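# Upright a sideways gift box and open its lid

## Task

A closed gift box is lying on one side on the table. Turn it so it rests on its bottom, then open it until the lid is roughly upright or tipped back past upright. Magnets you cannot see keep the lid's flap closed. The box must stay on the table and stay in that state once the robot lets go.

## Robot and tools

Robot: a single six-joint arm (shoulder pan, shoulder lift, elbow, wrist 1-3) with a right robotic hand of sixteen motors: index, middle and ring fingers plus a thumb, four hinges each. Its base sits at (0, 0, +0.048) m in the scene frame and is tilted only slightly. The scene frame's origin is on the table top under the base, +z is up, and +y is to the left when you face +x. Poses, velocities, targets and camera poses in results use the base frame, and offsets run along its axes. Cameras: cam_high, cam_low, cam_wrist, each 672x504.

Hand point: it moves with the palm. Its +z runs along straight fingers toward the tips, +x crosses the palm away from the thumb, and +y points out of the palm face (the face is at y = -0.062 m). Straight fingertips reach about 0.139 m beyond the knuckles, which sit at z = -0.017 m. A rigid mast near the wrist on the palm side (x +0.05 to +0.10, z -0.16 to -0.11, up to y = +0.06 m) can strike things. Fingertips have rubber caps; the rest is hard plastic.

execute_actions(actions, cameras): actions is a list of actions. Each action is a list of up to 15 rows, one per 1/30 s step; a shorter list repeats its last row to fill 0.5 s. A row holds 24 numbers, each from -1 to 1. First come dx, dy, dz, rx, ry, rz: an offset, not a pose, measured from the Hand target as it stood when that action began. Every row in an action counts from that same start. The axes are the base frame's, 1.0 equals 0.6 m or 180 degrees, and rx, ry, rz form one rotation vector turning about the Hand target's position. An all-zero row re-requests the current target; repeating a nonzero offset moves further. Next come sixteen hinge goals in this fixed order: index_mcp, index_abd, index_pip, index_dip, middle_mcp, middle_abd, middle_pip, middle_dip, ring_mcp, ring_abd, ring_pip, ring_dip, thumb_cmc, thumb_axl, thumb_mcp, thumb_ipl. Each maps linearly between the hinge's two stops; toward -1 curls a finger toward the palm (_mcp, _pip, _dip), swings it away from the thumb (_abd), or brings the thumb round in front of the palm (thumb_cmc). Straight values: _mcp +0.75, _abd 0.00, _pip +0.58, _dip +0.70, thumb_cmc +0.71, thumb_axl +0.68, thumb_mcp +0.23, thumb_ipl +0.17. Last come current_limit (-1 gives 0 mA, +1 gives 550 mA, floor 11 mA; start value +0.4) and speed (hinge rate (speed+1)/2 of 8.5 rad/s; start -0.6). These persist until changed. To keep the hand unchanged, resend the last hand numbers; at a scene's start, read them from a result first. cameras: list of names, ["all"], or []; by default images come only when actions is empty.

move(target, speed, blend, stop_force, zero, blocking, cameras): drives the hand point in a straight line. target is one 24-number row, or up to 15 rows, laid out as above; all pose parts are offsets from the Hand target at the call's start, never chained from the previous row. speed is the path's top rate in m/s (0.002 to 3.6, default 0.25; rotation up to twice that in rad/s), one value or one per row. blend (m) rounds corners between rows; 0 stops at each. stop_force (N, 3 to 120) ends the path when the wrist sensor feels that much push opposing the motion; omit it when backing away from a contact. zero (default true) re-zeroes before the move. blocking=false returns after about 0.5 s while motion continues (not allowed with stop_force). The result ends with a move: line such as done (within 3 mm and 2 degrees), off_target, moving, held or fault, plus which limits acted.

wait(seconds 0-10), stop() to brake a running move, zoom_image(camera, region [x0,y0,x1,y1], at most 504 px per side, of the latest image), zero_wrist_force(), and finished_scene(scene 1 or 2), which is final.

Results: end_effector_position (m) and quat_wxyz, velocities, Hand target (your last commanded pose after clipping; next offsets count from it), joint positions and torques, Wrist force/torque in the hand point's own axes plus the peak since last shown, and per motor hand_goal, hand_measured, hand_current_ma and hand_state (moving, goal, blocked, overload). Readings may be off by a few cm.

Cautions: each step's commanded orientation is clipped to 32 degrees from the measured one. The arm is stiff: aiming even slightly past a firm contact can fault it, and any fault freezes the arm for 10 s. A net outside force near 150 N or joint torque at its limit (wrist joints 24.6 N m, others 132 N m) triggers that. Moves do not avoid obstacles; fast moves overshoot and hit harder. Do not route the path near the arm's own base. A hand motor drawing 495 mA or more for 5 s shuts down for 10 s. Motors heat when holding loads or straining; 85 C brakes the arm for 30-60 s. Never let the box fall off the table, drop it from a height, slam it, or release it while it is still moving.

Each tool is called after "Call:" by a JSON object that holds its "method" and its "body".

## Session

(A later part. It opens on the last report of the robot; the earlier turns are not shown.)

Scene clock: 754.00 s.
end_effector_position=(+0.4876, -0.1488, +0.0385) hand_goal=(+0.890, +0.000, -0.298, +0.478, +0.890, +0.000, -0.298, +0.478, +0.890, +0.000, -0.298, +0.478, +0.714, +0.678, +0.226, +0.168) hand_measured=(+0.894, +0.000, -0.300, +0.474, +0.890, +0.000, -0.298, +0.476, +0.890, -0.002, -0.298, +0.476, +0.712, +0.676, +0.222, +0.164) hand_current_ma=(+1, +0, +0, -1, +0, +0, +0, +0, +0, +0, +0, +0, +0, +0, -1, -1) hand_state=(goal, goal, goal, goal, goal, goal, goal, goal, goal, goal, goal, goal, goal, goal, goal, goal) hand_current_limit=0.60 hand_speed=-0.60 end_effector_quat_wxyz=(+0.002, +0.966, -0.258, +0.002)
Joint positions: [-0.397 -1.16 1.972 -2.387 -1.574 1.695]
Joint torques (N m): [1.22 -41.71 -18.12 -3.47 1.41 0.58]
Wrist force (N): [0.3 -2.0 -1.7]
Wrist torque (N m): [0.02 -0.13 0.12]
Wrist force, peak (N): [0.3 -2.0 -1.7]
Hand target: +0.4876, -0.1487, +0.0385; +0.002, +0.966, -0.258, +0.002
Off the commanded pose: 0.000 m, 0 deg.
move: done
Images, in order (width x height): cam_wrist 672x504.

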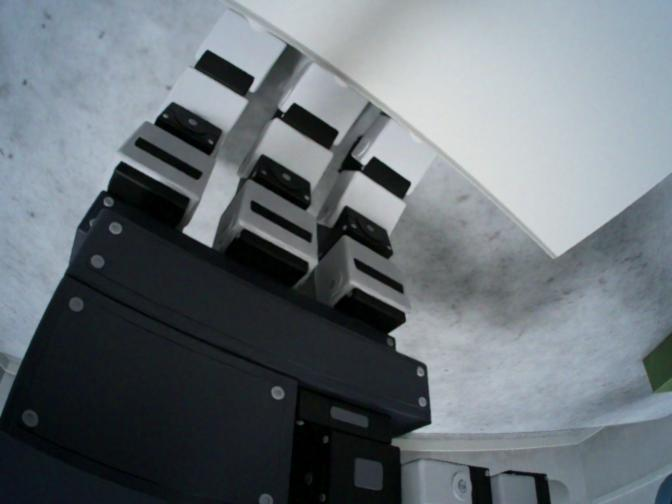

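Call:
{"method": "execute_actions", "body": {"actions": [[[0,0,0.1167,0,0,0, 0.89, 0.0, -0.299, 0.478, 0.89, 0.0, -0.299, 0.478, 0.89, 0.0, -0.299, 0.478, 0.714, 0.678, 0.226, 0.168, 0.75, -0.6]]], "cameras": ["cam_wrist", "cam_low"]}}

Call:
{"method": "zoom_image", "body": {"camera": "cam_low", "region": [420, 240, 672, 480]}}

Scene clock: 756.73 s.
end_effector_position=(+0.4876, -0.1487, +0.1085) hand_goal=(+0.890, +0.000, -0.298, +0.478, +0.890, +0.000, -0.298, +0.478, +0.890, +0.000, -0.298, +0.478, +0.714, +0.678, +0.226, +0.168) hand_measured=(+0.898, +0.000, -0.290, +0.480, +0.894, +0.000, -0.294, +0.480, +0.892, +0.000, -0.294, +0.480, +0.712, +0.676, +0.222, +0.166) hand_current_ma=(+3, +0, +3, +0, +1, +0, +1, +0, +0, +0, +1, +0, +0, +0, -1, -1) hand_state=(goal, goal, goal, goal, goal, goal, goal, goal, goal, goal, goal, goal, goal, goal, goal, goal) hand_current_limit=0.75 hand_speed=-0.60 end_effector_quat_wxyz=(+0.002, +0.966, -0.258, +0.002)
Joint positions: [-0.396 -1.277 1.909 -2.207 -1.574 1.695]
Joint torques (N m): [-15.3 -38.41 -30.45 -1.73 -0.8 -1.32]
Wrist force (N): [1.0 -0.7 0.3]
Wrist torque (N m): [-0.03 -0.08 0.10]
Wrist force, peak (N): [-0.4 0.2 15.7]
Hand target: +0.4876, -0.1487, +0.1085; +0.002, +0.966, -0.258, +0.002
Off the commanded pose: 0.000 m, 0 deg.
Images, in order (width x height): cam_low 672x504, cam_wrist 672x504.

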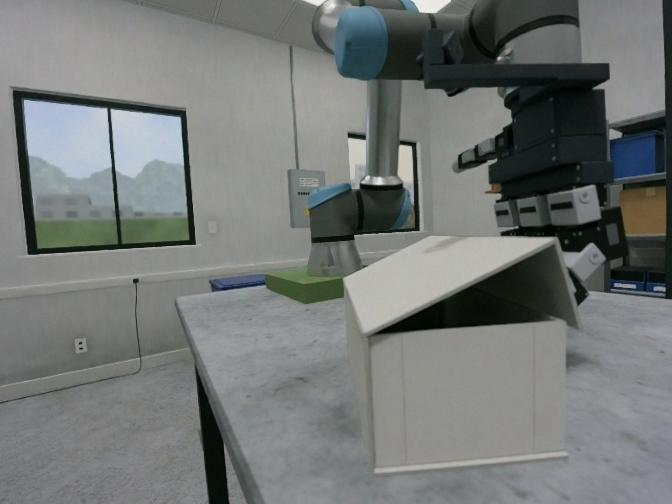

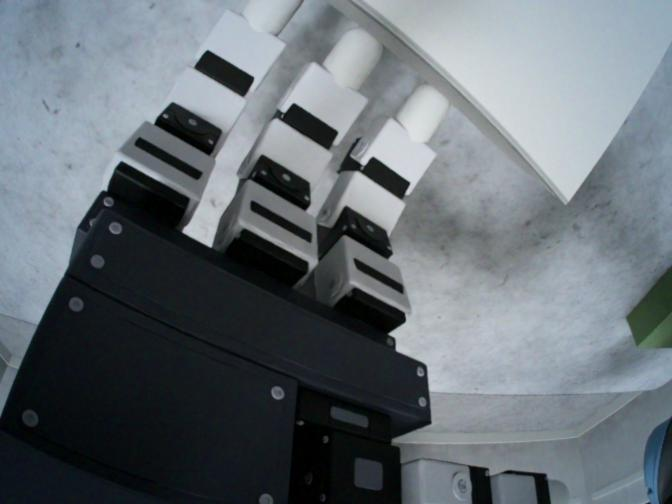

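Scaled by 2.000.

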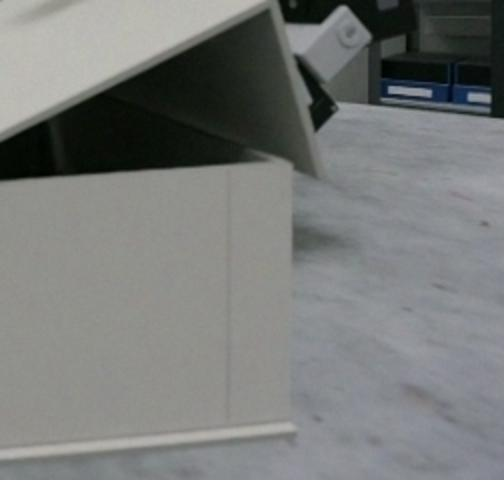

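Call:
{"method": "move", "body": {"target": [[0, 0, 0.05, 0, 0, 0, 0.89, 0.0, -0.299, 0.478, 0.89, 0.0, -0.299, 0.478, 0.89, 0.0, -0.299, 0.478, 0.714, 0.678, 0.226, 0.168, 0.5, -0.6], [0, 0, 0.05, 0, 0, 0, 0.753, 0.0, -0.737, 0.62, 0.753, 0.0, -0.737, 0.62, 0.753, 0.0, -0.737, 0.62, 0.714, 0.678, 0.226, 0.168, 0.5, -0.8]], "speed": 0.06, "cameras": ["cam_wrist", "cam_low"]}}

Call:
{"method": "zoom_image", "body": {"camera": "cam_low", "region": [340, 180, 672, 480]}}

Scene clock: 775.03 s.
end_effector_position=(+0.4876, -0.1487, +0.1385) hand_goal=(+0.754, +0.000, -0.736, +0.620, +0.754, +0.000, -0.736, +0.620, +0.754, +0.000, -0.736, +0.620, +0.714, +0.678, +0.226, +0.168) hand_measured=(+0.764, +0.000, -0.722, +0.622, +0.760, +0.000, -0.728, +0.618, +0.758, +0.000, -0.728, +0.618, +0.712, +0.676, +0.222, +0.166) hand_current_ma=(+4, +0, +7, +0, +1, +0, +2, +0, +1, +0, +2, +0, +0, +0, -1, -1) hand_state=(goal, goal, goal, goal, goal, goal, goal, goal, goal, goal, goal, goal, goal, goal, goal, goal) hand_current_limit=0.50 hand_speed=-0.80 end_effector_quat_wxyz=(+0.002, +0.966, -0.258, +0.002)
Joint positions: [-0.396 -1.318 1.873 -2.13 -1.574 1.695]
Joint torques (N m): [-13.3 -23.25 -16.2 -0.82 0.6 -1.01]
Wrist force (N): [0.8 -0.9 0.3]
Wrist torque (N m): [-0.02 -0.09 0.09]
Wrist force, peak (N): [0.4 -0.9 1.0]
Hand target: +0.4876, -0.1487, +0.1385; +0.002, +0.966, -0.258, +0.002
Off the commanded pose: 0.000 m, 0 deg.
move: done
Images, in order (width x height): cam_low 672x504, cam_wrist 672x504.

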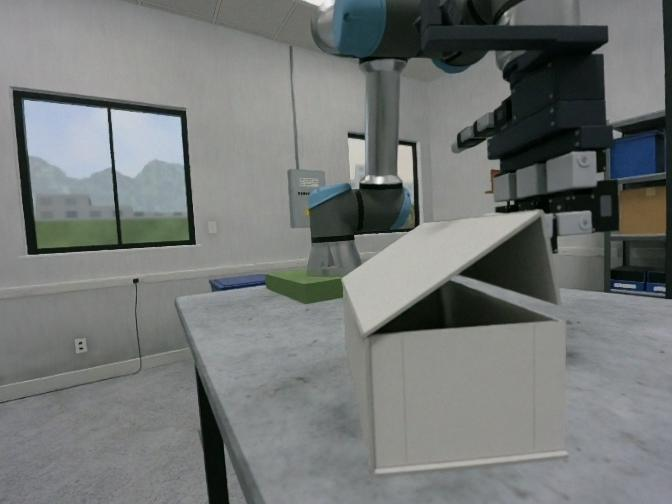

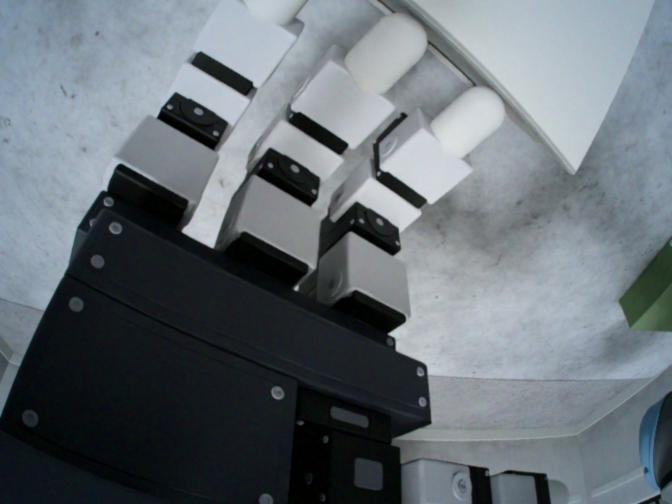

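Scaled by 1.518.

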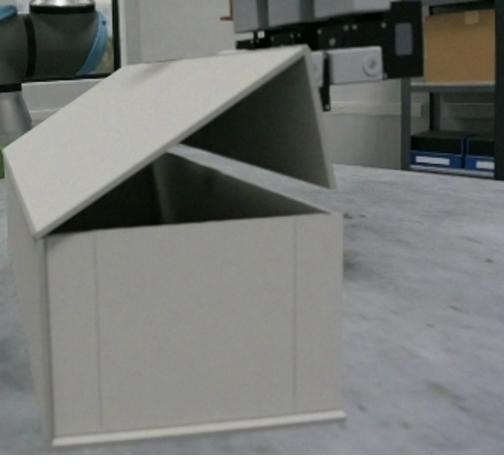

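Call:
{"method": "move", "body": {"target": [[-0.0177, -0.031, 0.0293, 0, 0, 0, 0.753, 0.0, -0.737, 0.62, 0.753, 0.0, -0.737, 0.62, 0.753, 0.0, -0.737, 0.62, 0.714, 0.678, 0.226, 0.168, 0.5, -0.8], [-0.0408, -0.0713, 0.0607, 0, 0, 0, 0.753, 0.0, -0.737, 0.62, 0.753, 0.0, -0.737, 0.62, 0.753, 0.0, -0.737, 0.62, 0.714, 0.678, 0.226, 0.168, 0.5, -0.8]], "speed": [0.06, 0.06], "blend": [0.01, 0], "cameras": ["cam_wrist", "cam_low"]}}

Call:
{"method": "zoom_image", "body": {"camera": "cam_low", "region": [340, 160, 672, 480]}}

Scene clock: 789.73 s.
end_effector_position=(+0.4631, -0.1917, +0.1751) hand_goal=(+0.754, +0.000, -0.736, +0.620, +0.754, +0.000, -0.736, +0.620, +0.754, +0.000, -0.736, +0.620, +0.714, +0.678, +0.226, +0.168) hand_measured=(+0.764, +0.000, -0.730, +0.622, +0.756, +0.000, -0.734, +0.618, +0.758, +0.000, -0.736, +0.618, +0.712, +0.676, +0.222, +0.166) hand_current_ma=(+3, +0, +2, +0, +0, +0, +0, +0, +1, +0, +0, +0, +0, +0, -1, -1) hand_state=(goal, goal, goal, goal, goal, goal, goal, goal, goal, goal, goal, goal, goal, goal, goal, goal) hand_current_limit=0.50 hand_speed=-0.80 end_effector_quat_wxyz=(+0.002, +0.966, -0.258, +0.002)
Joint positions: [-0.489 -1.397 1.865 -2.044 -1.573 1.603]
Joint torques (N m): [13.13 -20.17 -23.26 -4.09 1.61 1.63]
Wrist force (N): [0.7 -0.8 -0.2]
Wrist torque (N m): [-0.04 -0.10 0.01]
Wrist force, peak (N): [0.7 -1.7 -0.9]
Hand target: +0.4632, -0.1915, +0.1749; +0.002, +0.966, -0.258, +0.002
Off the commanded pose: 0.000 m, 0 deg.
move: done
Images, in order (width x height): cam_low 672x504, cam_wrist 672x504.

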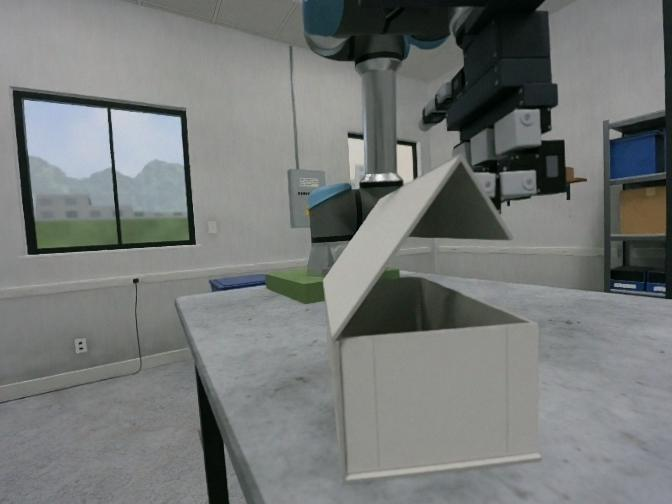

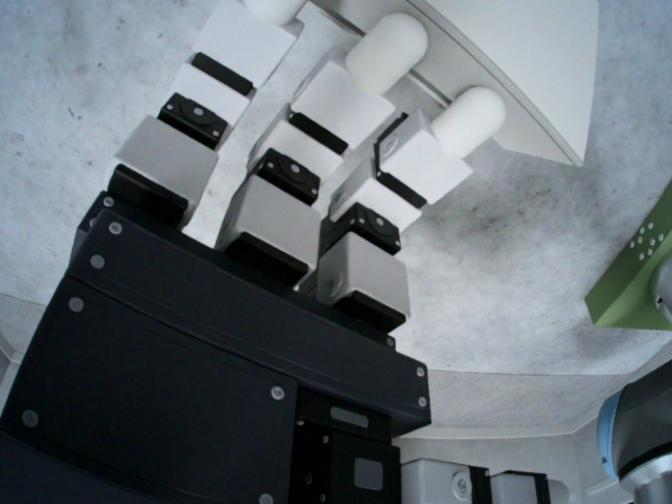

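Scaled by 1.518.

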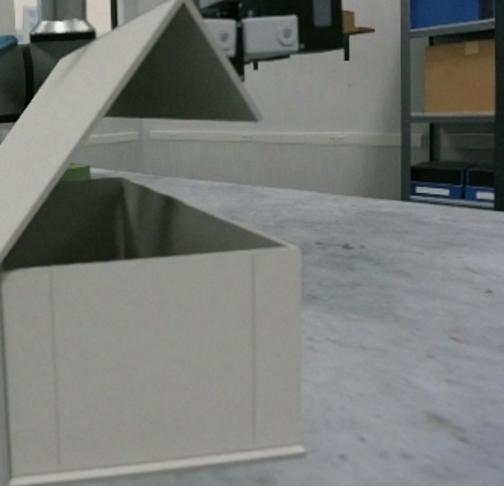

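Call:
{"method": "move", "body": {"target": [[0.0955, 0.1668, 0, 0, 0, 0, 0.753, 0.0, -0.737, 0.62, 0.753, 0.0, -0.737, 0.62, 0.753, 0.0, -0.737, 0.62, 0.714, 0.678, 0.226, 0.168, 0.5, -0.8], [0.0955, 0.1668, -0.0907, 0, 0, 0, 0.753, 0.0, -0.737, 0.62, 0.753, 0.0, -0.737, 0.62, 0.753, 0.0, -0.737, 0.62, 0.714, 0.678, 0.226, 0.168, 0.5, -0.8], [0.0085, 0.0149, -0.0923, 0, 0, 0, 0.753, 0.0, -0.737, 0.62, 0.753, 0.0, -0.737, 0.62, 0.753, 0.0, -0.737, 0.62, 0.714, 0.678, 0.226, 0.168, 0.5, -0.8]], "speed": [0.12, 0.15, 0.08], "blend": [0.015, 0.015, 0], "cameras": ["cam_wrist", "cam_low"]}}

Call:
{"method": "zoom_image", "body": {"camera": "cam_low", "region": [340, 130, 672, 480]}}

Scene clock: 801.60 s.
end_effector_position=(+0.4682, -0.1826, +0.1196) hand_goal=(+0.754, +0.000, -0.736, +0.620, +0.754, +0.000, -0.736, +0.620, +0.754, +0.000, -0.736, +0.620, +0.714, +0.678, +0.226, +0.168) hand_measured=(+0.756, +0.000, -0.730, +0.622, +0.756, +0.000, -0.736, +0.618, +0.756, +0.000, -0.736, +0.618, +0.712, +0.676, +0.222, +0.166) hand_current_ma=(+0, +0, +1, +0, +0, +0, +0, +0, +0, +0, +0, +0, +0, +0, -1, -1) hand_state=(goal, goal, goal, goal, goal, goal, goal, goal, goal, goal, goal, goal, goal, goal, goal, goal) hand_current_limit=0.50 hand_speed=-0.80 end_effector_quat_wxyz=(+0.002, +0.966, -0.258, +0.002)
Joint positions: [-0.47 -1.32 1.932 -2.188 -1.573 1.623]
Joint torques (N m): [15.09 -22.45 -30.26 -0.75 1.31 1.27]
Wrist force (N): [0.6 -0.2 -0.3]
Wrist torque (N m): [-0.01 -0.07 0.03]
Wrist force, peak (N): [0.9 -1.8 -1.4]
Hand target: +0.4683, -0.1826, +0.1195; +0.002, +0.966, -0.258, +0.002
Off the commanded pose: 0.000 m, 0 deg.
move: done
Images, in order (width x height): cam_low 672x504, cam_wrist 672x504.

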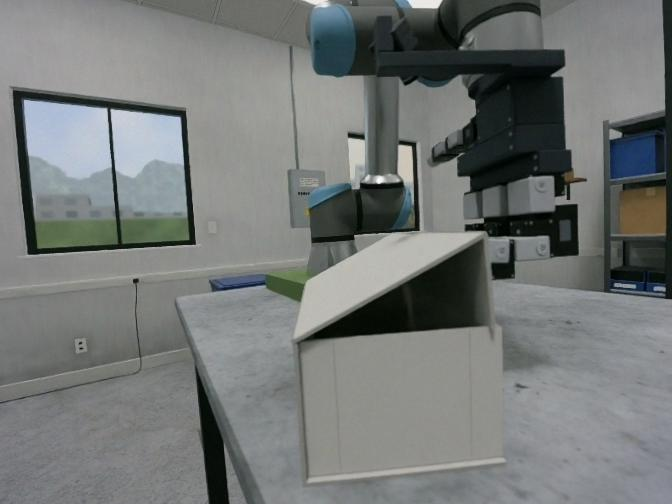

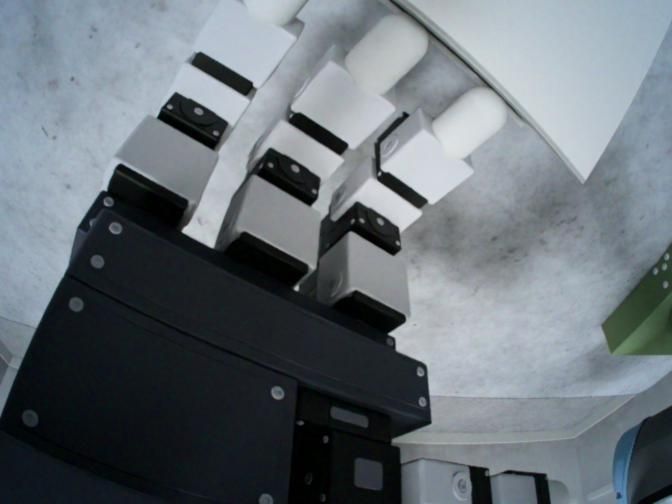

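Scaled by 1.440.

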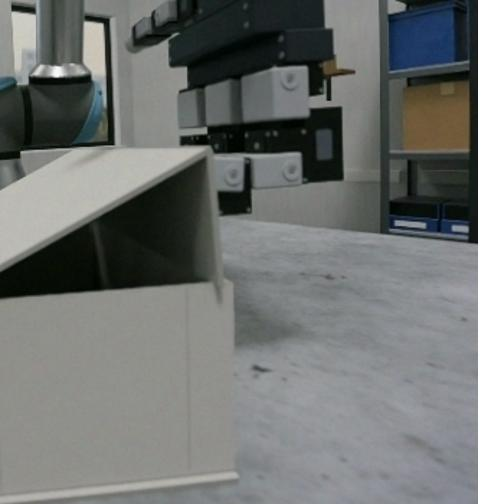

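Call:
{"method": "zoom_image", "body": {"camera": "cam_low", "region": [440, 220, 540, 370]}}

Call:
{"method": "zoom_image", "body": {"camera": "cam_wrist", "region": [300, 0, 640, 200]}}

Scaled by 3.360.

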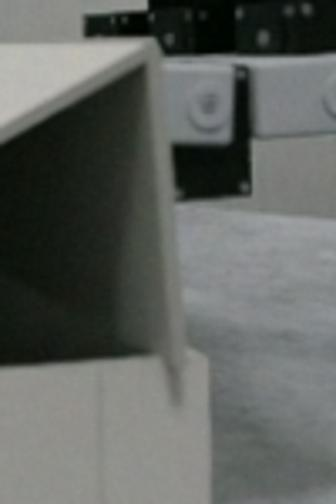

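Scaled by 1.482 from the camera's 672x504 image, which has a finer 960x720 frame.

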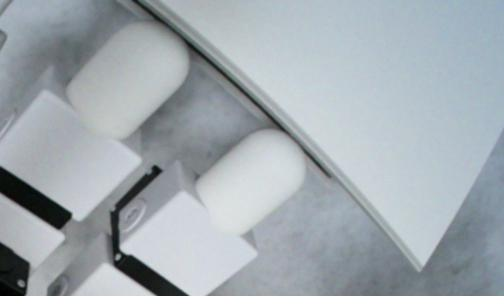

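Call:
{"method": "move", "body": {"target": [0.04, 0.07, 0, 0, 0, 0, 0.753, 0.0, -0.737, 0.62, 0.753, 0.0, -0.737, 0.62, 0.753, 0.0, -0.737, 0.62, 0.714, 0.678, 0.226, 0.168, 0.5, -0.8], "speed": 0.1, "cameras": ["cam_high", "cam_low"]}}

Call:
{"method": "zoom_image", "body": {"camera": "cam_high", "region": [150, 150, 370, 350]}}

Scene clock: 810.50 s.
end_effector_position=(+0.4923, -0.1406, +0.1195) hand_goal=(+0.754, +0.000, -0.736, +0.620, +0.754, +0.000, -0.736, +0.620, +0.754, +0.000, -0.736, +0.620, +0.714, +0.678, +0.226, +0.168) hand_measured=(+0.756, +0.000, -0.730, +0.622, +0.756, +0.000, -0.736, +0.618, +0.756, +0.000, -0.736, +0.618, +0.712, +0.676, +0.222, +0.166) hand_current_ma=(+0, +0, +1, +0, +0, +0, +0, +0, +0, +0, +0, +0, +0, +0, -1, -1) hand_state=(goal, goal, goal, goal, goal, goal, goal, goal, goal, goal, goal, goal, goal, goal, goal, goal) hand_current_limit=0.50 hand_speed=-0.80 end_effector_quat_wxyz=(+0.002, +0.966, -0.258, +0.002)
Joint positions: [-0.379 -1.285 1.886 -2.176 -1.574 1.713]
Joint torques (N m): [-9.49 -44.06 -15.01 -3.98 -2.25 0.09]
Wrist force (N): [0.9 -0.1 -0.3]
Wrist torque (N m): [0.00 -0.10 0.13]
Wrist force, peak (N): [0.8 -1.6 -0.1]
Hand target: +0.4923, -0.1406, +0.1195; +0.002, +0.966, -0.258, +0.002
Off the commanded pose: 0.000 m, 0 deg.
move: done
Images, in order (width x height): cam_high 672x504, cam_low 672x504.

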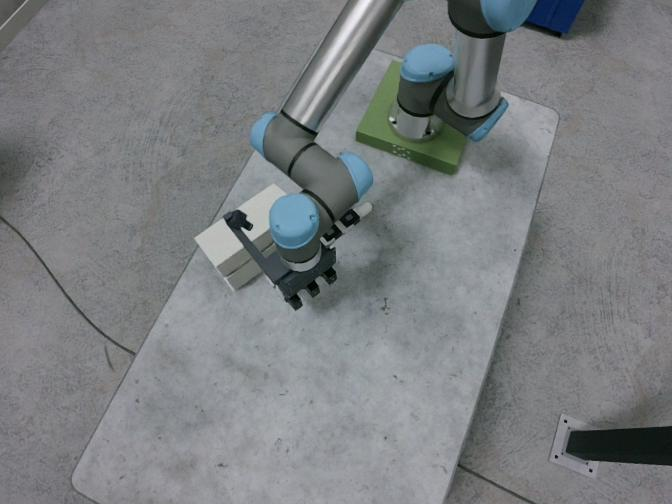

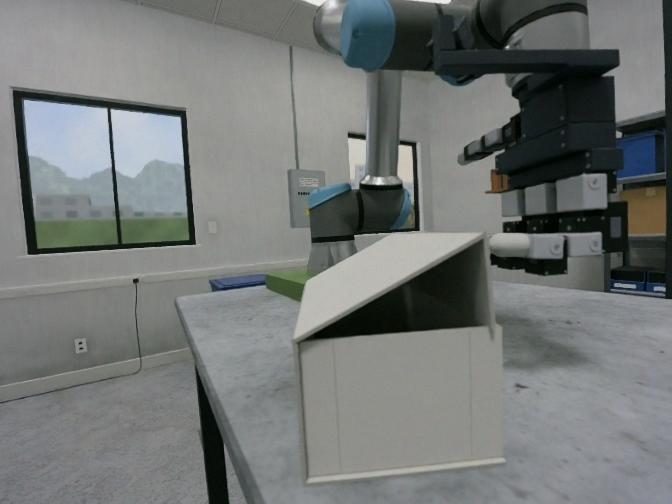

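Scaled by 2.291.

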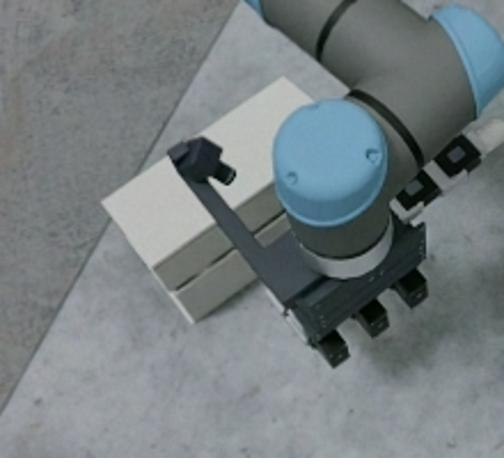

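Call:
{"method": "move", "body": {"target": [[0.02, 0.03, 0.3, 0, 0, 0, 0.753, 0.0, -0.737, 0.62, 0.753, 0.0, -0.737, 0.62, 0.753, 0.0, -0.737, 0.62, 0.714, 0.678, 0.226, 0.168, 0.5, -0.6], [0.02, -0.12, 0.35, 0, 0, 0.5, 0.753, 0.0, -0.737, 0.62, 0.753, 0.0, -0.737, 0.62, 0.753, 0.0, -0.737, 0.62, 0.714, 0.678, 0.226, 0.168, 0.5, -0.6], [-0.0477, -0.2947, 0.3, 0, 0, 1.0, 0.616, 0.0, 0.576, 0.696, 0.616, 0.0, 0.576, 0.696, 0.616, 0.0, 0.576, 0.696, 0.714, 0.678, 0.226, 0.168, 0.5, -0.5]], "speed": [0.3, 0.5, 0.5], "blend": [0.04, 0.05, 0], "cameras": ["cam_high", "cam_low", "cam_wrist"]}}

Call:
{"method": "zoom_image", "body": {"camera": "cam_high", "region": [150, 150, 370, 350]}}

Scene clock: 824.37 s.
end_effector_position=(+0.4636, -0.3174, +0.2995) hand_goal=(+0.616, +0.000, +0.576, +0.696, +0.616, +0.000, +0.576, +0.696, +0.616, +0.000, +0.576, +0.696, +0.714, +0.678, +0.226, +0.168) hand_measured=(+0.620, +0.000, +0.574, +0.694, +0.620, +0.000, +0.574, +0.694, +0.620, +0.000, +0.574, +0.694, +0.712, +0.676, +0.222, +0.166) hand_current_ma=(+1, +0, +0, +0, +1, +0, +0, +0, +1, +0, +0, +0, +0, +0, -1, -1) hand_state=(goal, goal, goal, goal, goal, goal, goal, goal, goal, goal, goal, goal, goal, goal, goal, goal) hand_current_limit=0.50 hand_speed=-0.50 end_effector_quat_wxyz=(-0.002, +0.258, +0.966, +0.002)
Joint positions: [-1.001 -1.454 1.594 -1.706 -1.571 -2.051]
Joint torques (N m): [15.03 -41.72 -18.52 -1.99 0.73 -0.84]
Wrist force (N): [0.5 0.0 -0.2]
Wrist torque (N m): [0.00 -0.04 0.08]
Wrist force, peak (N): [0.8 0.1 2.4]
Hand target: +0.4636, -0.3174, +0.2995; -0.002, +0.258, +0.966, +0.002
Off the commanded pose: 0.000 m, 0 deg.
move: done

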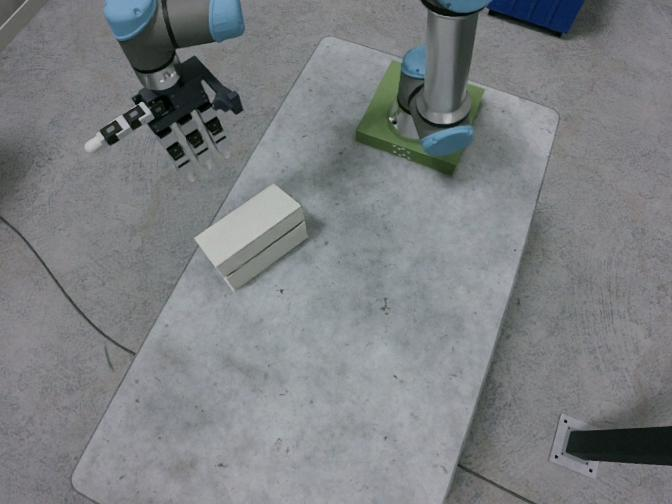

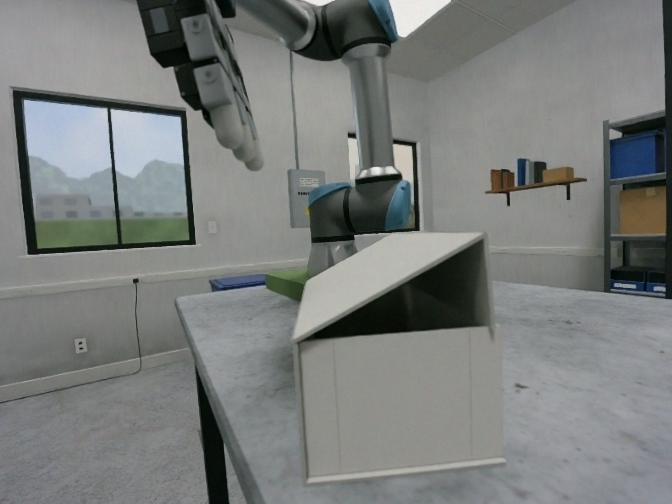

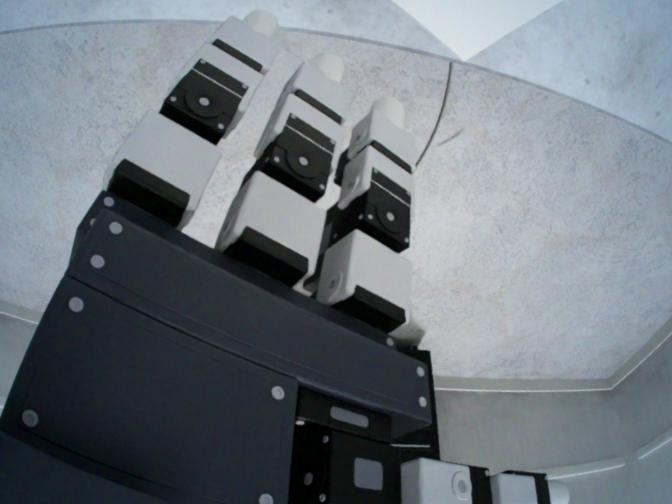

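Scaled by 2.291.

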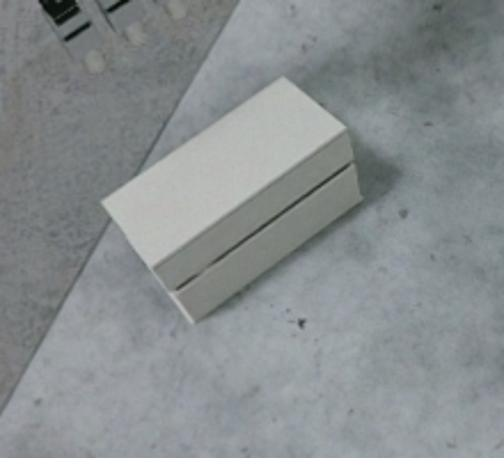

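Call:
{"method": "move", "body": {"target": [[0, 0, -0.324, 0, 0, 0, 0.616, 0.0, 0.576, 0.696, 0.616, 0.0, 0.576, 0.696, 0.616, 0.0, 0.576, 0.696, 0.714, 0.678, 0.226, 0.168, 0.5, -0.5], [0.0166, 0.0289, -0.324, 0, 0, 0, 0.616, 0.0, 0.576, 0.696, 0.616, 0.0, 0.576, 0.696, 0.616, 0.0, 0.576, 0.696, 0.714, 0.678, 0.226, 0.168, 0.5, -0.5], [0.12, 0.2095, -0.324, 0, 0, 0, 0.616, 0.0, 0.576, 0.696, 0.616, 0.0, 0.576, 0.696, 0.616, 0.0, 0.576, 0.696, 0.714, 0.678, 0.226, 0.168, 0.5, -0.5]], "speed": [0.2, 0.05, 0.08], "blend": [0.01, 0.01, 0], "cameras": ["cam_high", "cam_low"]}}

Call:
{"method": "zoom_image", "body": {"camera": "cam_high", "region": [150, 150, 370, 350]}}

Scene clock: 830.87 s.
end_effector_position=(+0.5357, -0.1916, +0.1052) hand_goal=(+0.616, +0.000, +0.576, +0.696, +0.616, +0.000, +0.576, +0.696, +0.616, +0.000, +0.576, +0.696, +0.714, +0.678, +0.226, +0.168) hand_measured=(+0.620, +0.000, +0.578, +0.696, +0.622, +0.000, +0.578, +0.696, +0.622, +0.000, +0.578, +0.696, +0.712, +0.676, +0.222, +0.166) hand_current_ma=(+1, +0, +0, +0, +1, +0, +0, +0, +1, +0, +0, +0, +0, +0, -1, -1) hand_state=(goal, goal, goal, goal, goal, goal, goal, goal, goal, goal, goal, goal, goal, goal, goal, goal) hand_current_limit=0.50 hand_speed=-0.50 end_effector_quat_wxyz=(-0.002, +0.258, +0.966, +0.002)
Joint positions: [-0.743 -1.308 1.96 -2.217 -1.57 -1.793]
Joint torques (N m): [-14.6 -21.36 -29.69 -0.74 0.42 -1.37]
Wrist force (N): [0.7 -0.2 -0.2]
Wrist torque (N m): [-0.01 -0.08 0.12]
Wrist force, peak (N): [0.8 -2.8 -2.3]
Hand target: +0.5356, -0.1917, +0.1051; -0.002, +0.258, +0.966, +0.002
Off the commanded pose: 0.000 m, 0 deg.
move: done
Images, in order (width x height): cam_high 672x504, cam_low 672x504.

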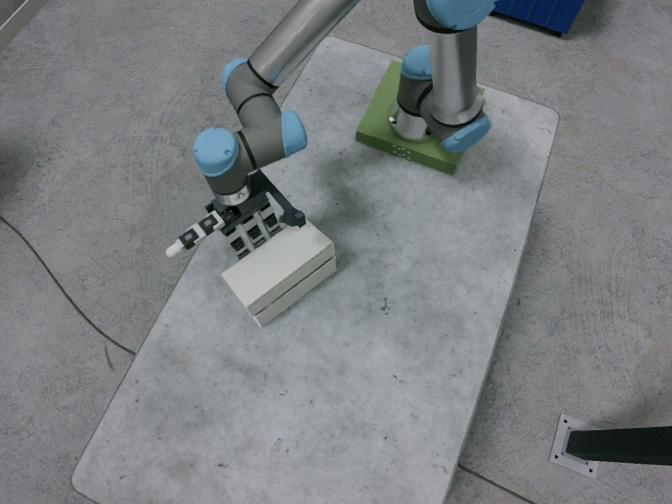

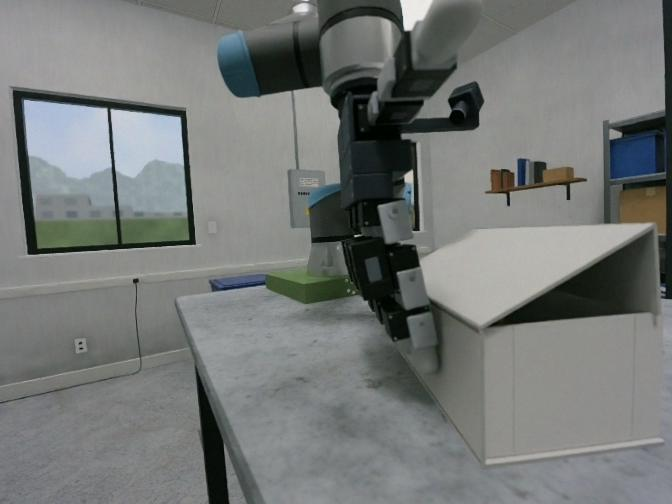

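Scaled by 2.291.

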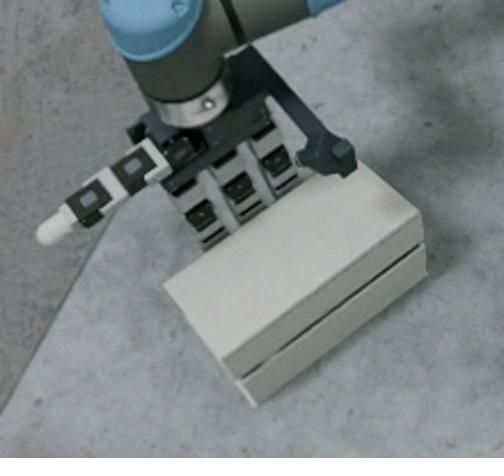

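Call:
{"method": "move", "body": {"target": [[-0.0242, -0.0437, 0, 0, 0, 0, 0.616, 0.0, 0.576, 0.696, 0.616, 0.0, 0.576, 0.696, 0.616, 0.0, 0.576, 0.696, 0.714, 0.678, 0.226, 0.168, 0.5, -0.5], [-0.0242, -0.0437, 0.358, 0, 0, 0, 0.616, 0.0, 0.576, 0.696, 0.616, 0.0, 0.576, 0.696, 0.616, 0.0, 0.576, 0.696, 0.714, 0.678, 0.226, 0.168, 0.5, -0.5], [0.261, -0.078, 0.3248, 0, 0, 0.5044, 0.753, 0.0, -0.737, 0.62, 1.0, 0.0, 0.576, 0.696, 1.0, 0.0, 0.576, 0.696, 0.714, 0.678, 0.226, 0.168, 0.5, -0.5]], "speed": [0.1, 0.3, 0.5], "blend": [0.01, 0.05, 0], "cameras": ["cam_high", "cam_low"]}}

Call:
{"method": "zoom_image", "body": {"camera": "cam_high", "region": [170, 170, 390, 370]}}

Scene clock: 849.87 s.
end_effector_position=(+0.6922, -0.2385, +0.3000) hand_goal=(+0.754, +0.000, -0.736, +0.620, +1.000, +0.000, +0.576, +0.696, +1.000, +0.000, +0.576, +0.696, +0.714, +0.678, +0.226, +0.168) hand_measured=(+0.752, +0.000, -0.728, +0.624, +0.990, +0.000, +0.578, +0.696, +0.990, +0.000, +0.578, +0.696, +0.712, +0.676, +0.222, +0.166) hand_current_ma=(+0, +0, +3, +0, -4, +0, +0, +0, -4, +0, +0, +0, +0, +0, -1, -1) hand_state=(goal, goal, goal, goal, goal, goal, goal, goal, goal, goal, goal, goal, goal, goal, goal, goal) hand_current_limit=0.50 hand_speed=-0.50 end_effector_quat_wxyz=(-0.003, -0.507, +0.862, +0.000)
Joint positions: [-0.541 -0.716 0.489 -1.342 -1.576 -3.175]
Joint torques (N m): [-14.53 -57.53 -33.95 -0.75 1.41 -1.51]
Wrist force (N): [0.5 0.0 -0.2]
Wrist torque (N m): [-0.05 -0.07 0.07]
Wrist force, peak (N): [1.7 -0.2 -2.4]
Hand target: +0.6922, -0.2385, +0.3000; -0.003, -0.507, +0.862, +0.000
Off the commanded pose: 0.000 m, 0 deg.
move: done
Images, in order (width x height): cam_high 672x504, cam_low 672x504.

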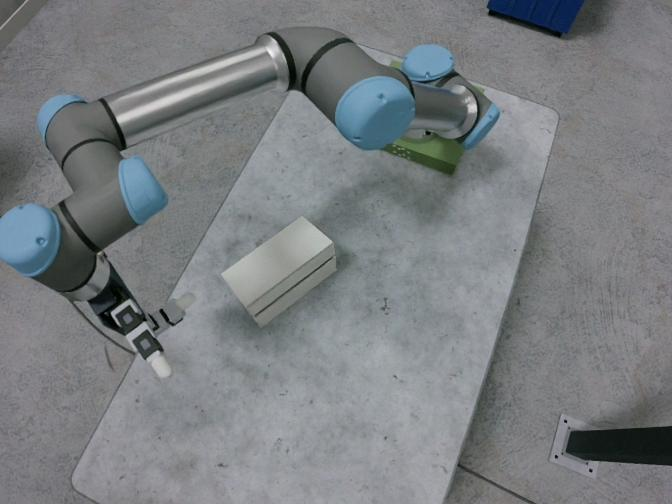

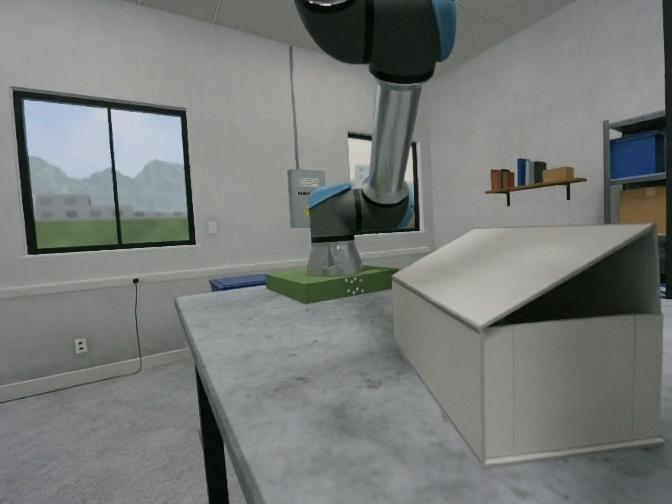

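Scaled by 2.291.

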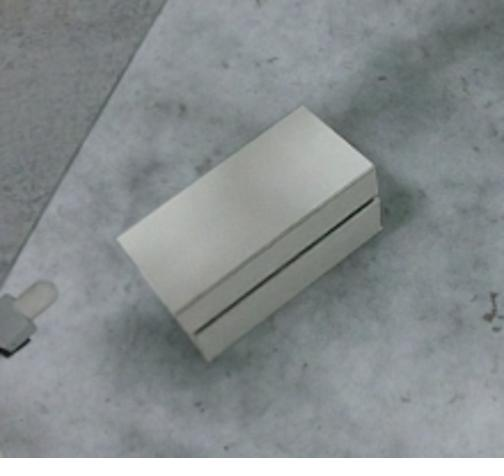

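Call:
{"method": "move", "body": {"target": [[0, 0, -0.3425, 0, 0, 0, 0.753, 0.0, -0.737, 0.62, 1.0, 0.0, 0.576, 0.696, 1.0, 0.0, 0.576, 0.696, 0.714, 0.678, 0.226, 0.168, 0.5, -0.5], [-0.1108, 0.0614, -0.3425, 0, 0, 0, 0.753, 0.0, -0.737, 0.62, 1.0, 0.0, 0.576, 0.696, 1.0, 0.0, 0.576, 0.696, 0.714, 0.678, 0.226, 0.168, 0.5, -0.5]], "speed": [0.2, 0.06], "blend": [0.01, 0], "cameras": ["cam_high", "cam_low", "cam_wrist"]}}

Call:
{"method": "zoom_image", "body": {"camera": "cam_low", "region": [380, 130, 672, 470]}}

Scene clock: 857.17 s.
end_effector_position=(+0.6258, -0.2017, +0.0946) hand_goal=(+0.754, +0.000, -0.736, +0.620, +1.000, +0.000, +0.576, +0.696, +1.000, +0.000, +0.576, +0.696, +0.714, +0.678, +0.226, +0.168) hand_measured=(+0.754, +0.000, -0.728, +0.624, +0.990, +0.000, +0.578, +0.696, +0.990, +0.000, +0.578, +0.696, +0.712, +0.676, +0.222, +0.166) hand_current_ma=(+0, +0, +2, +0, -4, +0, +0, +0, -3, +0, +0, +0, +0, +0, -1, -1) hand_state=(goal, goal, goal, goal, goal, goal, goal, goal, goal, goal, goal, goal, goal, goal, goal, goal) hand_current_limit=0.50 hand_speed=-0.50 end_effector_quat_wxyz=(-0.003, -0.507, +0.862, +0.000)
Joint positions: [-0.545 -0.88 1.316 -2.005 -1.576 -3.179]
Joint torques (N m): [-12.1 -44.29 -21.26 -0.79 1.98 -0.71]
Wrist force (N): [0.5 0.1 -0.2]
Wrist torque (N m): [-0.04 -0.05 0.12]
Wrist force, peak (N): [0.7 0.0 -2.4]
Hand target: +0.6258, -0.2017, +0.0945; -0.003, -0.507, +0.862, +0.000
Off the commanded pose: 0.000 m, 0 deg.
move: done

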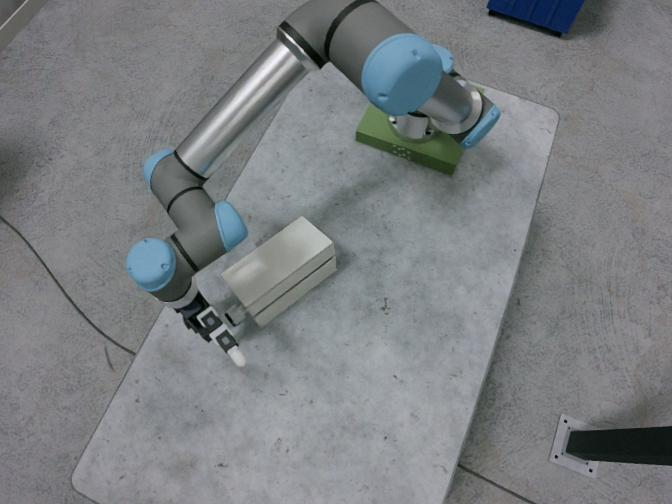

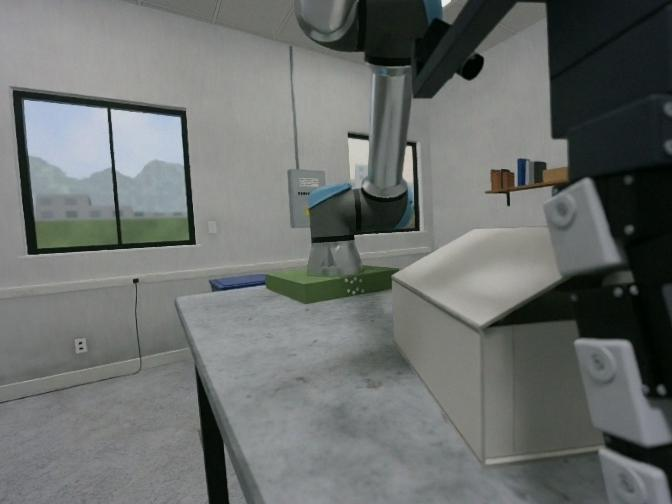

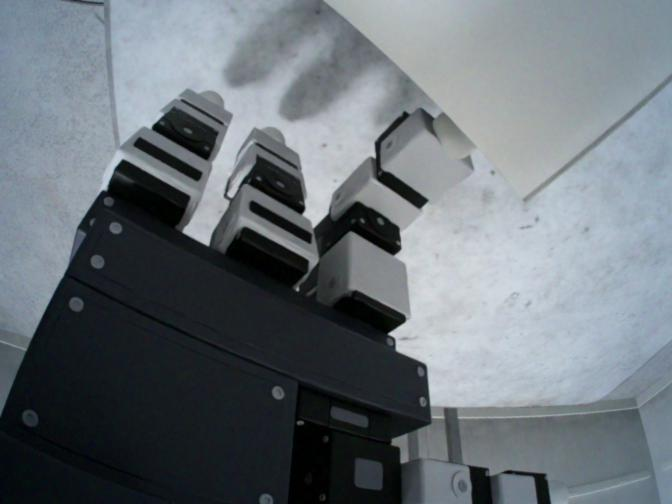

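Scaled by 1.482.

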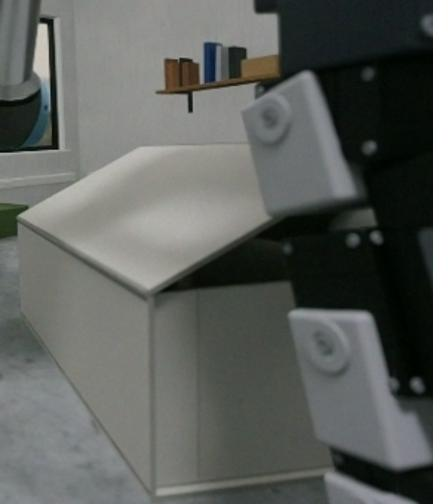

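Call:
{"method": "move", "body": {"target": [[-0.0045, -0.008, 0.0317, 0, 0, 0, 0.753, 0.0, -0.737, 0.62, 1.0, 0.0, 0.576, 0.696, 1.0, 0.0, 0.576, 0.696, 0.714, 0.678, 0.226, 0.168, 0.5, -0.5], [-0.0168, -0.0305, 0.0738, 0, 0, 0, 0.753, 0.0, -0.737, 0.62, 1.0, 0.0, 0.576, 0.696, 1.0, 0.0, 0.576, 0.696, 0.714, 0.678, 0.226, 0.168, 0.5, -0.5], [-0.0323, -0.0585, 0.1032, 0, 0, 0, 0.753, 0.0, -0.737, 0.62, 1.0, 0.0, 0.576, 0.696, 1.0, 0.0, 0.576, 0.696, 0.714, 0.678, 0.226, 0.168, 0.5, -0.5], [-0.0512, -0.0923, 0.1233, 0, 0, 0, 0.753, 0.0, -0.737, 0.62, 1.0, 0.0, 0.576, 0.696, 1.0, 0.0, 0.576, 0.696, 0.714, 0.678, 0.226, 0.168, 0.5, -0.5]], "speed": 0.07, "blend": [0.01, 0.01, 0.01, 0], "cameras": ["cam_high", "cam_low", "cam_wrist"]}}

Call:
{"method": "zoom_image", "body": {"camera": "cam_high", "region": [130, 170, 350, 370]}}

Scene clock: 861.73 s.
end_effector_position=(+0.5950, -0.2573, +0.1688) hand_goal=(+0.754, +0.000, -0.736, +0.620, +1.000, +0.000, +0.576, +0.696, +1.000, +0.000, +0.576, +0.696, +0.714, +0.678, +0.226, +0.168) hand_measured=(+0.762, +0.000, -0.722, +0.626, +0.990, +0.000, +0.578, +0.696, +0.990, +0.000, +0.578, +0.696, +0.712, +0.676, +0.222, +0.166) hand_current_ma=(+2, +0, +4, +1, -4, +0, +0, +0, -3, +0, +0, +0, +0, +0, -1, -1) hand_state=(goal, goal, goal, goal, goal, goal, goal, goal, goal, goal, goal, goal, goal, goal, goal, goal) hand_current_limit=0.50 hand_speed=-0.50 end_effector_quat_wxyz=(-0.003, -0.507, +0.862, +0.000) end_effector_velocity=(+0.002, +0.003, -0.001) end_effector_angular_velocity=(-0.003, -0.003, -0.002)
Joint positions: [-0.632 -0.959 1.249 -1.859 -1.576 -3.266]
Joint velocities: [0.005 0.001 0.001 -0.006 0 0.006]
Joint torques (N m): [16.33 -39.45 -17.99 -3.77 -1.56 1.18]
Wrist force (N): [0.1 -0.1 -0.3]
Wrist torque (N m): [-0.04 -0.03 0.00]
Wrist force, peak (N): [1.4 0.0 -0.3]
Hand target: +0.5950, -0.2570, +0.1685; -0.003, -0.507, +0.862, +0.000
Off the commanded pose: 0.000 m, 0 deg.
move: done; blend cut to 0.0099 m at target 1

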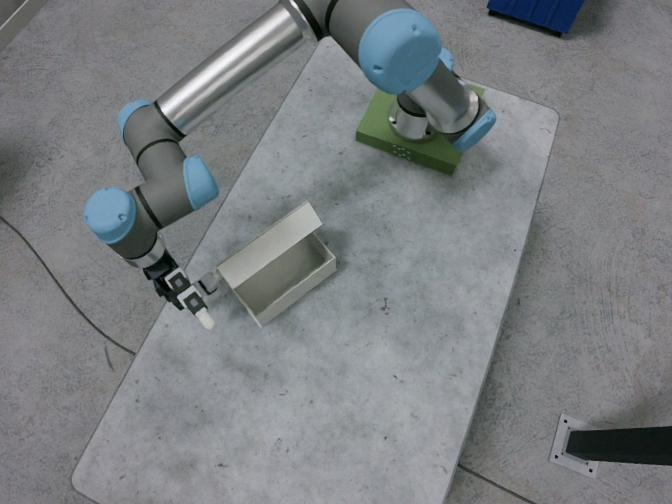

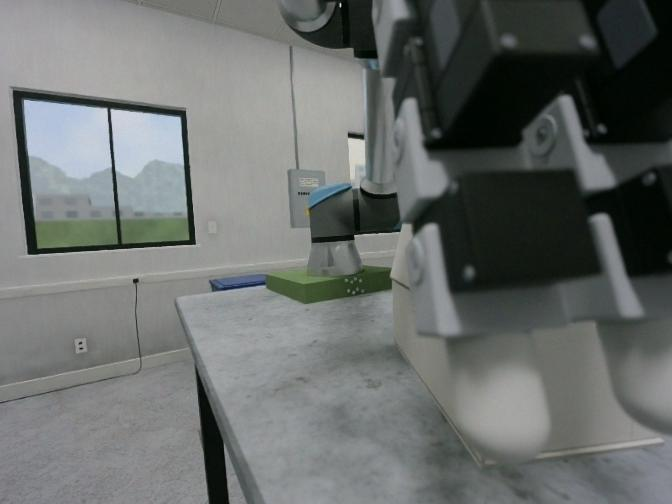

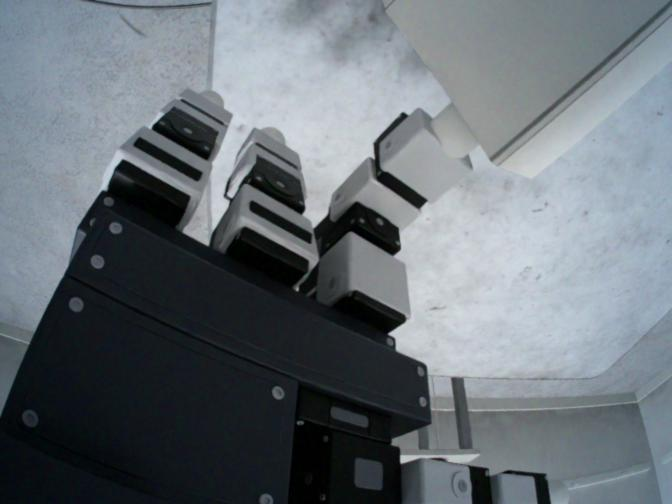

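Scaled by 2.291.

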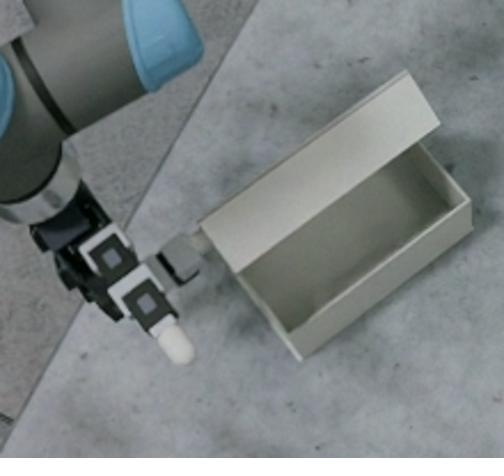

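Call:
{"method": "move", "body": {"target": [[0, 0, 0, 0, 0, 0, 0.753, 0.0, -0.737, 0.62, 0.753, 0.0, -0.737, 0.62, 1.0, 0.0, 0.576, 0.696, 0.714, 0.678, 0.226, 0.168, 0.5, -0.6], [-0.0206, -0.0372, 0.0093, 0, 0, 0, 0.753, 0.0, -0.737, 0.62, 0.753, 0.0, -0.737, 0.62, 1.0, 0.0, 0.576, 0.696, 0.714, 0.678, 0.226, 0.168, 0.5, -0.6], [-0.0347, -0.0625, 0.0093, 0, 0, 0, 0.753, 0.0, -0.737, 0.62, 0.753, 0.0, -0.737, 0.62, 1.0, 0.0, 0.576, 0.696, 0.714, 0.678, 0.226, 0.168, 0.5, -0.6]], "speed": [0.05, 0.05, 0.03], "blend": [0, 0.01, 0], "cameras": ["cam_high", "cam_wrist"]}}

Call:
{"method": "zoom_image", "body": {"camera": "cam_high", "region": [130, 170, 350, 370]}}

Scene clock: 868.33 s.
end_effector_position=(+0.5741, -0.2948, +0.1741) hand_goal=(+0.754, +0.000, -0.736, +0.620, +0.754, +0.000, -0.736, +0.620, +1.000, +0.000, +0.576, +0.696, +0.714, +0.678, +0.226, +0.168) hand_measured=(+0.760, +0.000, -0.730, +0.622, +0.756, +0.000, -0.728, +0.622, +0.990, +0.000, +0.578, +0.696, +0.712, +0.676, +0.222, +0.166) hand_current_ma=(+2, +0, +2, +0, +0, +0, +2, +0, -3, +0, +0, +0, +0, +0, -1, -1) hand_state=(goal, goal, goal, goal, goal, goal, goal, goal, goal, goal, goal, goal, goal, goal, goal, goal) hand_current_limit=0.50 hand_speed=-0.60 end_effector_quat_wxyz=(-0.003, -0.507, +0.862, +0.000)
Joint positions: [-0.691 -0.966 1.246 -1.849 -1.576 -3.325]
Joint torques (N m): [15.4 -60.45 -16.56 -4.07 -1.9 1.45]
Wrist force (N): [0.6 0.0 -0.4]
Wrist torque (N m): [0.00 -0.07 0.12]
Wrist force, peak (N): [-1.1 -0.1 -0.5]
Hand target: +0.5742, -0.2945, +0.1741; -0.003, -0.507, +0.862, +0.000
Off the commanded pose: 0.000 m, 0 deg.
move: done; blend cut to 0.0087 m at target 2
Images, in order (width x height): cam_high 672x504, cam_wrist 672x504.

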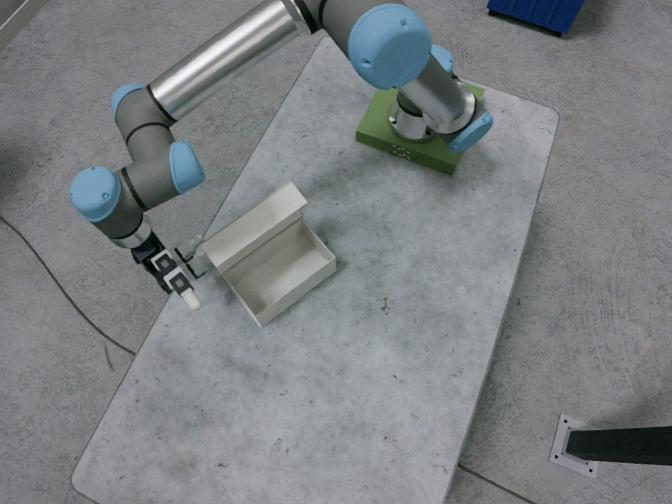

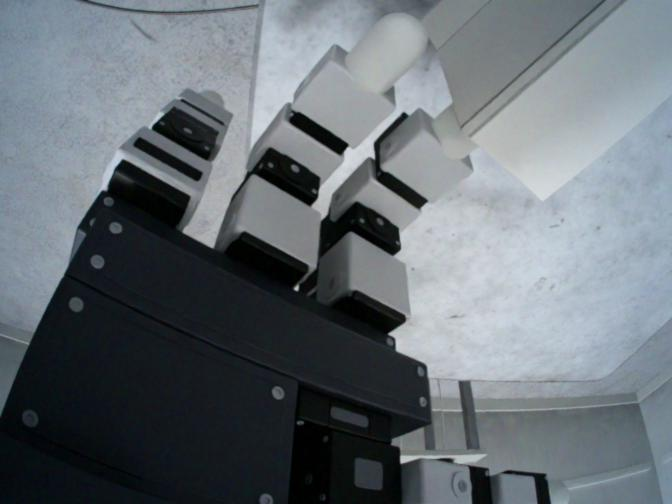

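Scaled by 2.291.

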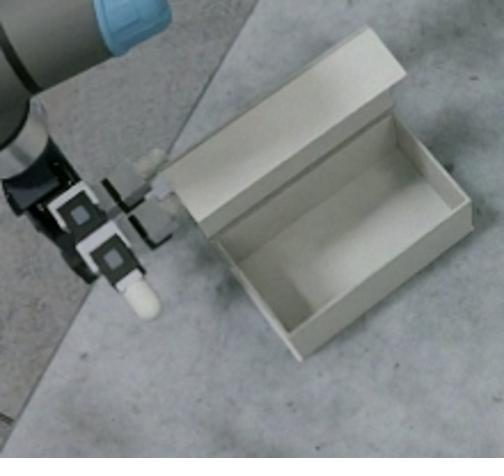

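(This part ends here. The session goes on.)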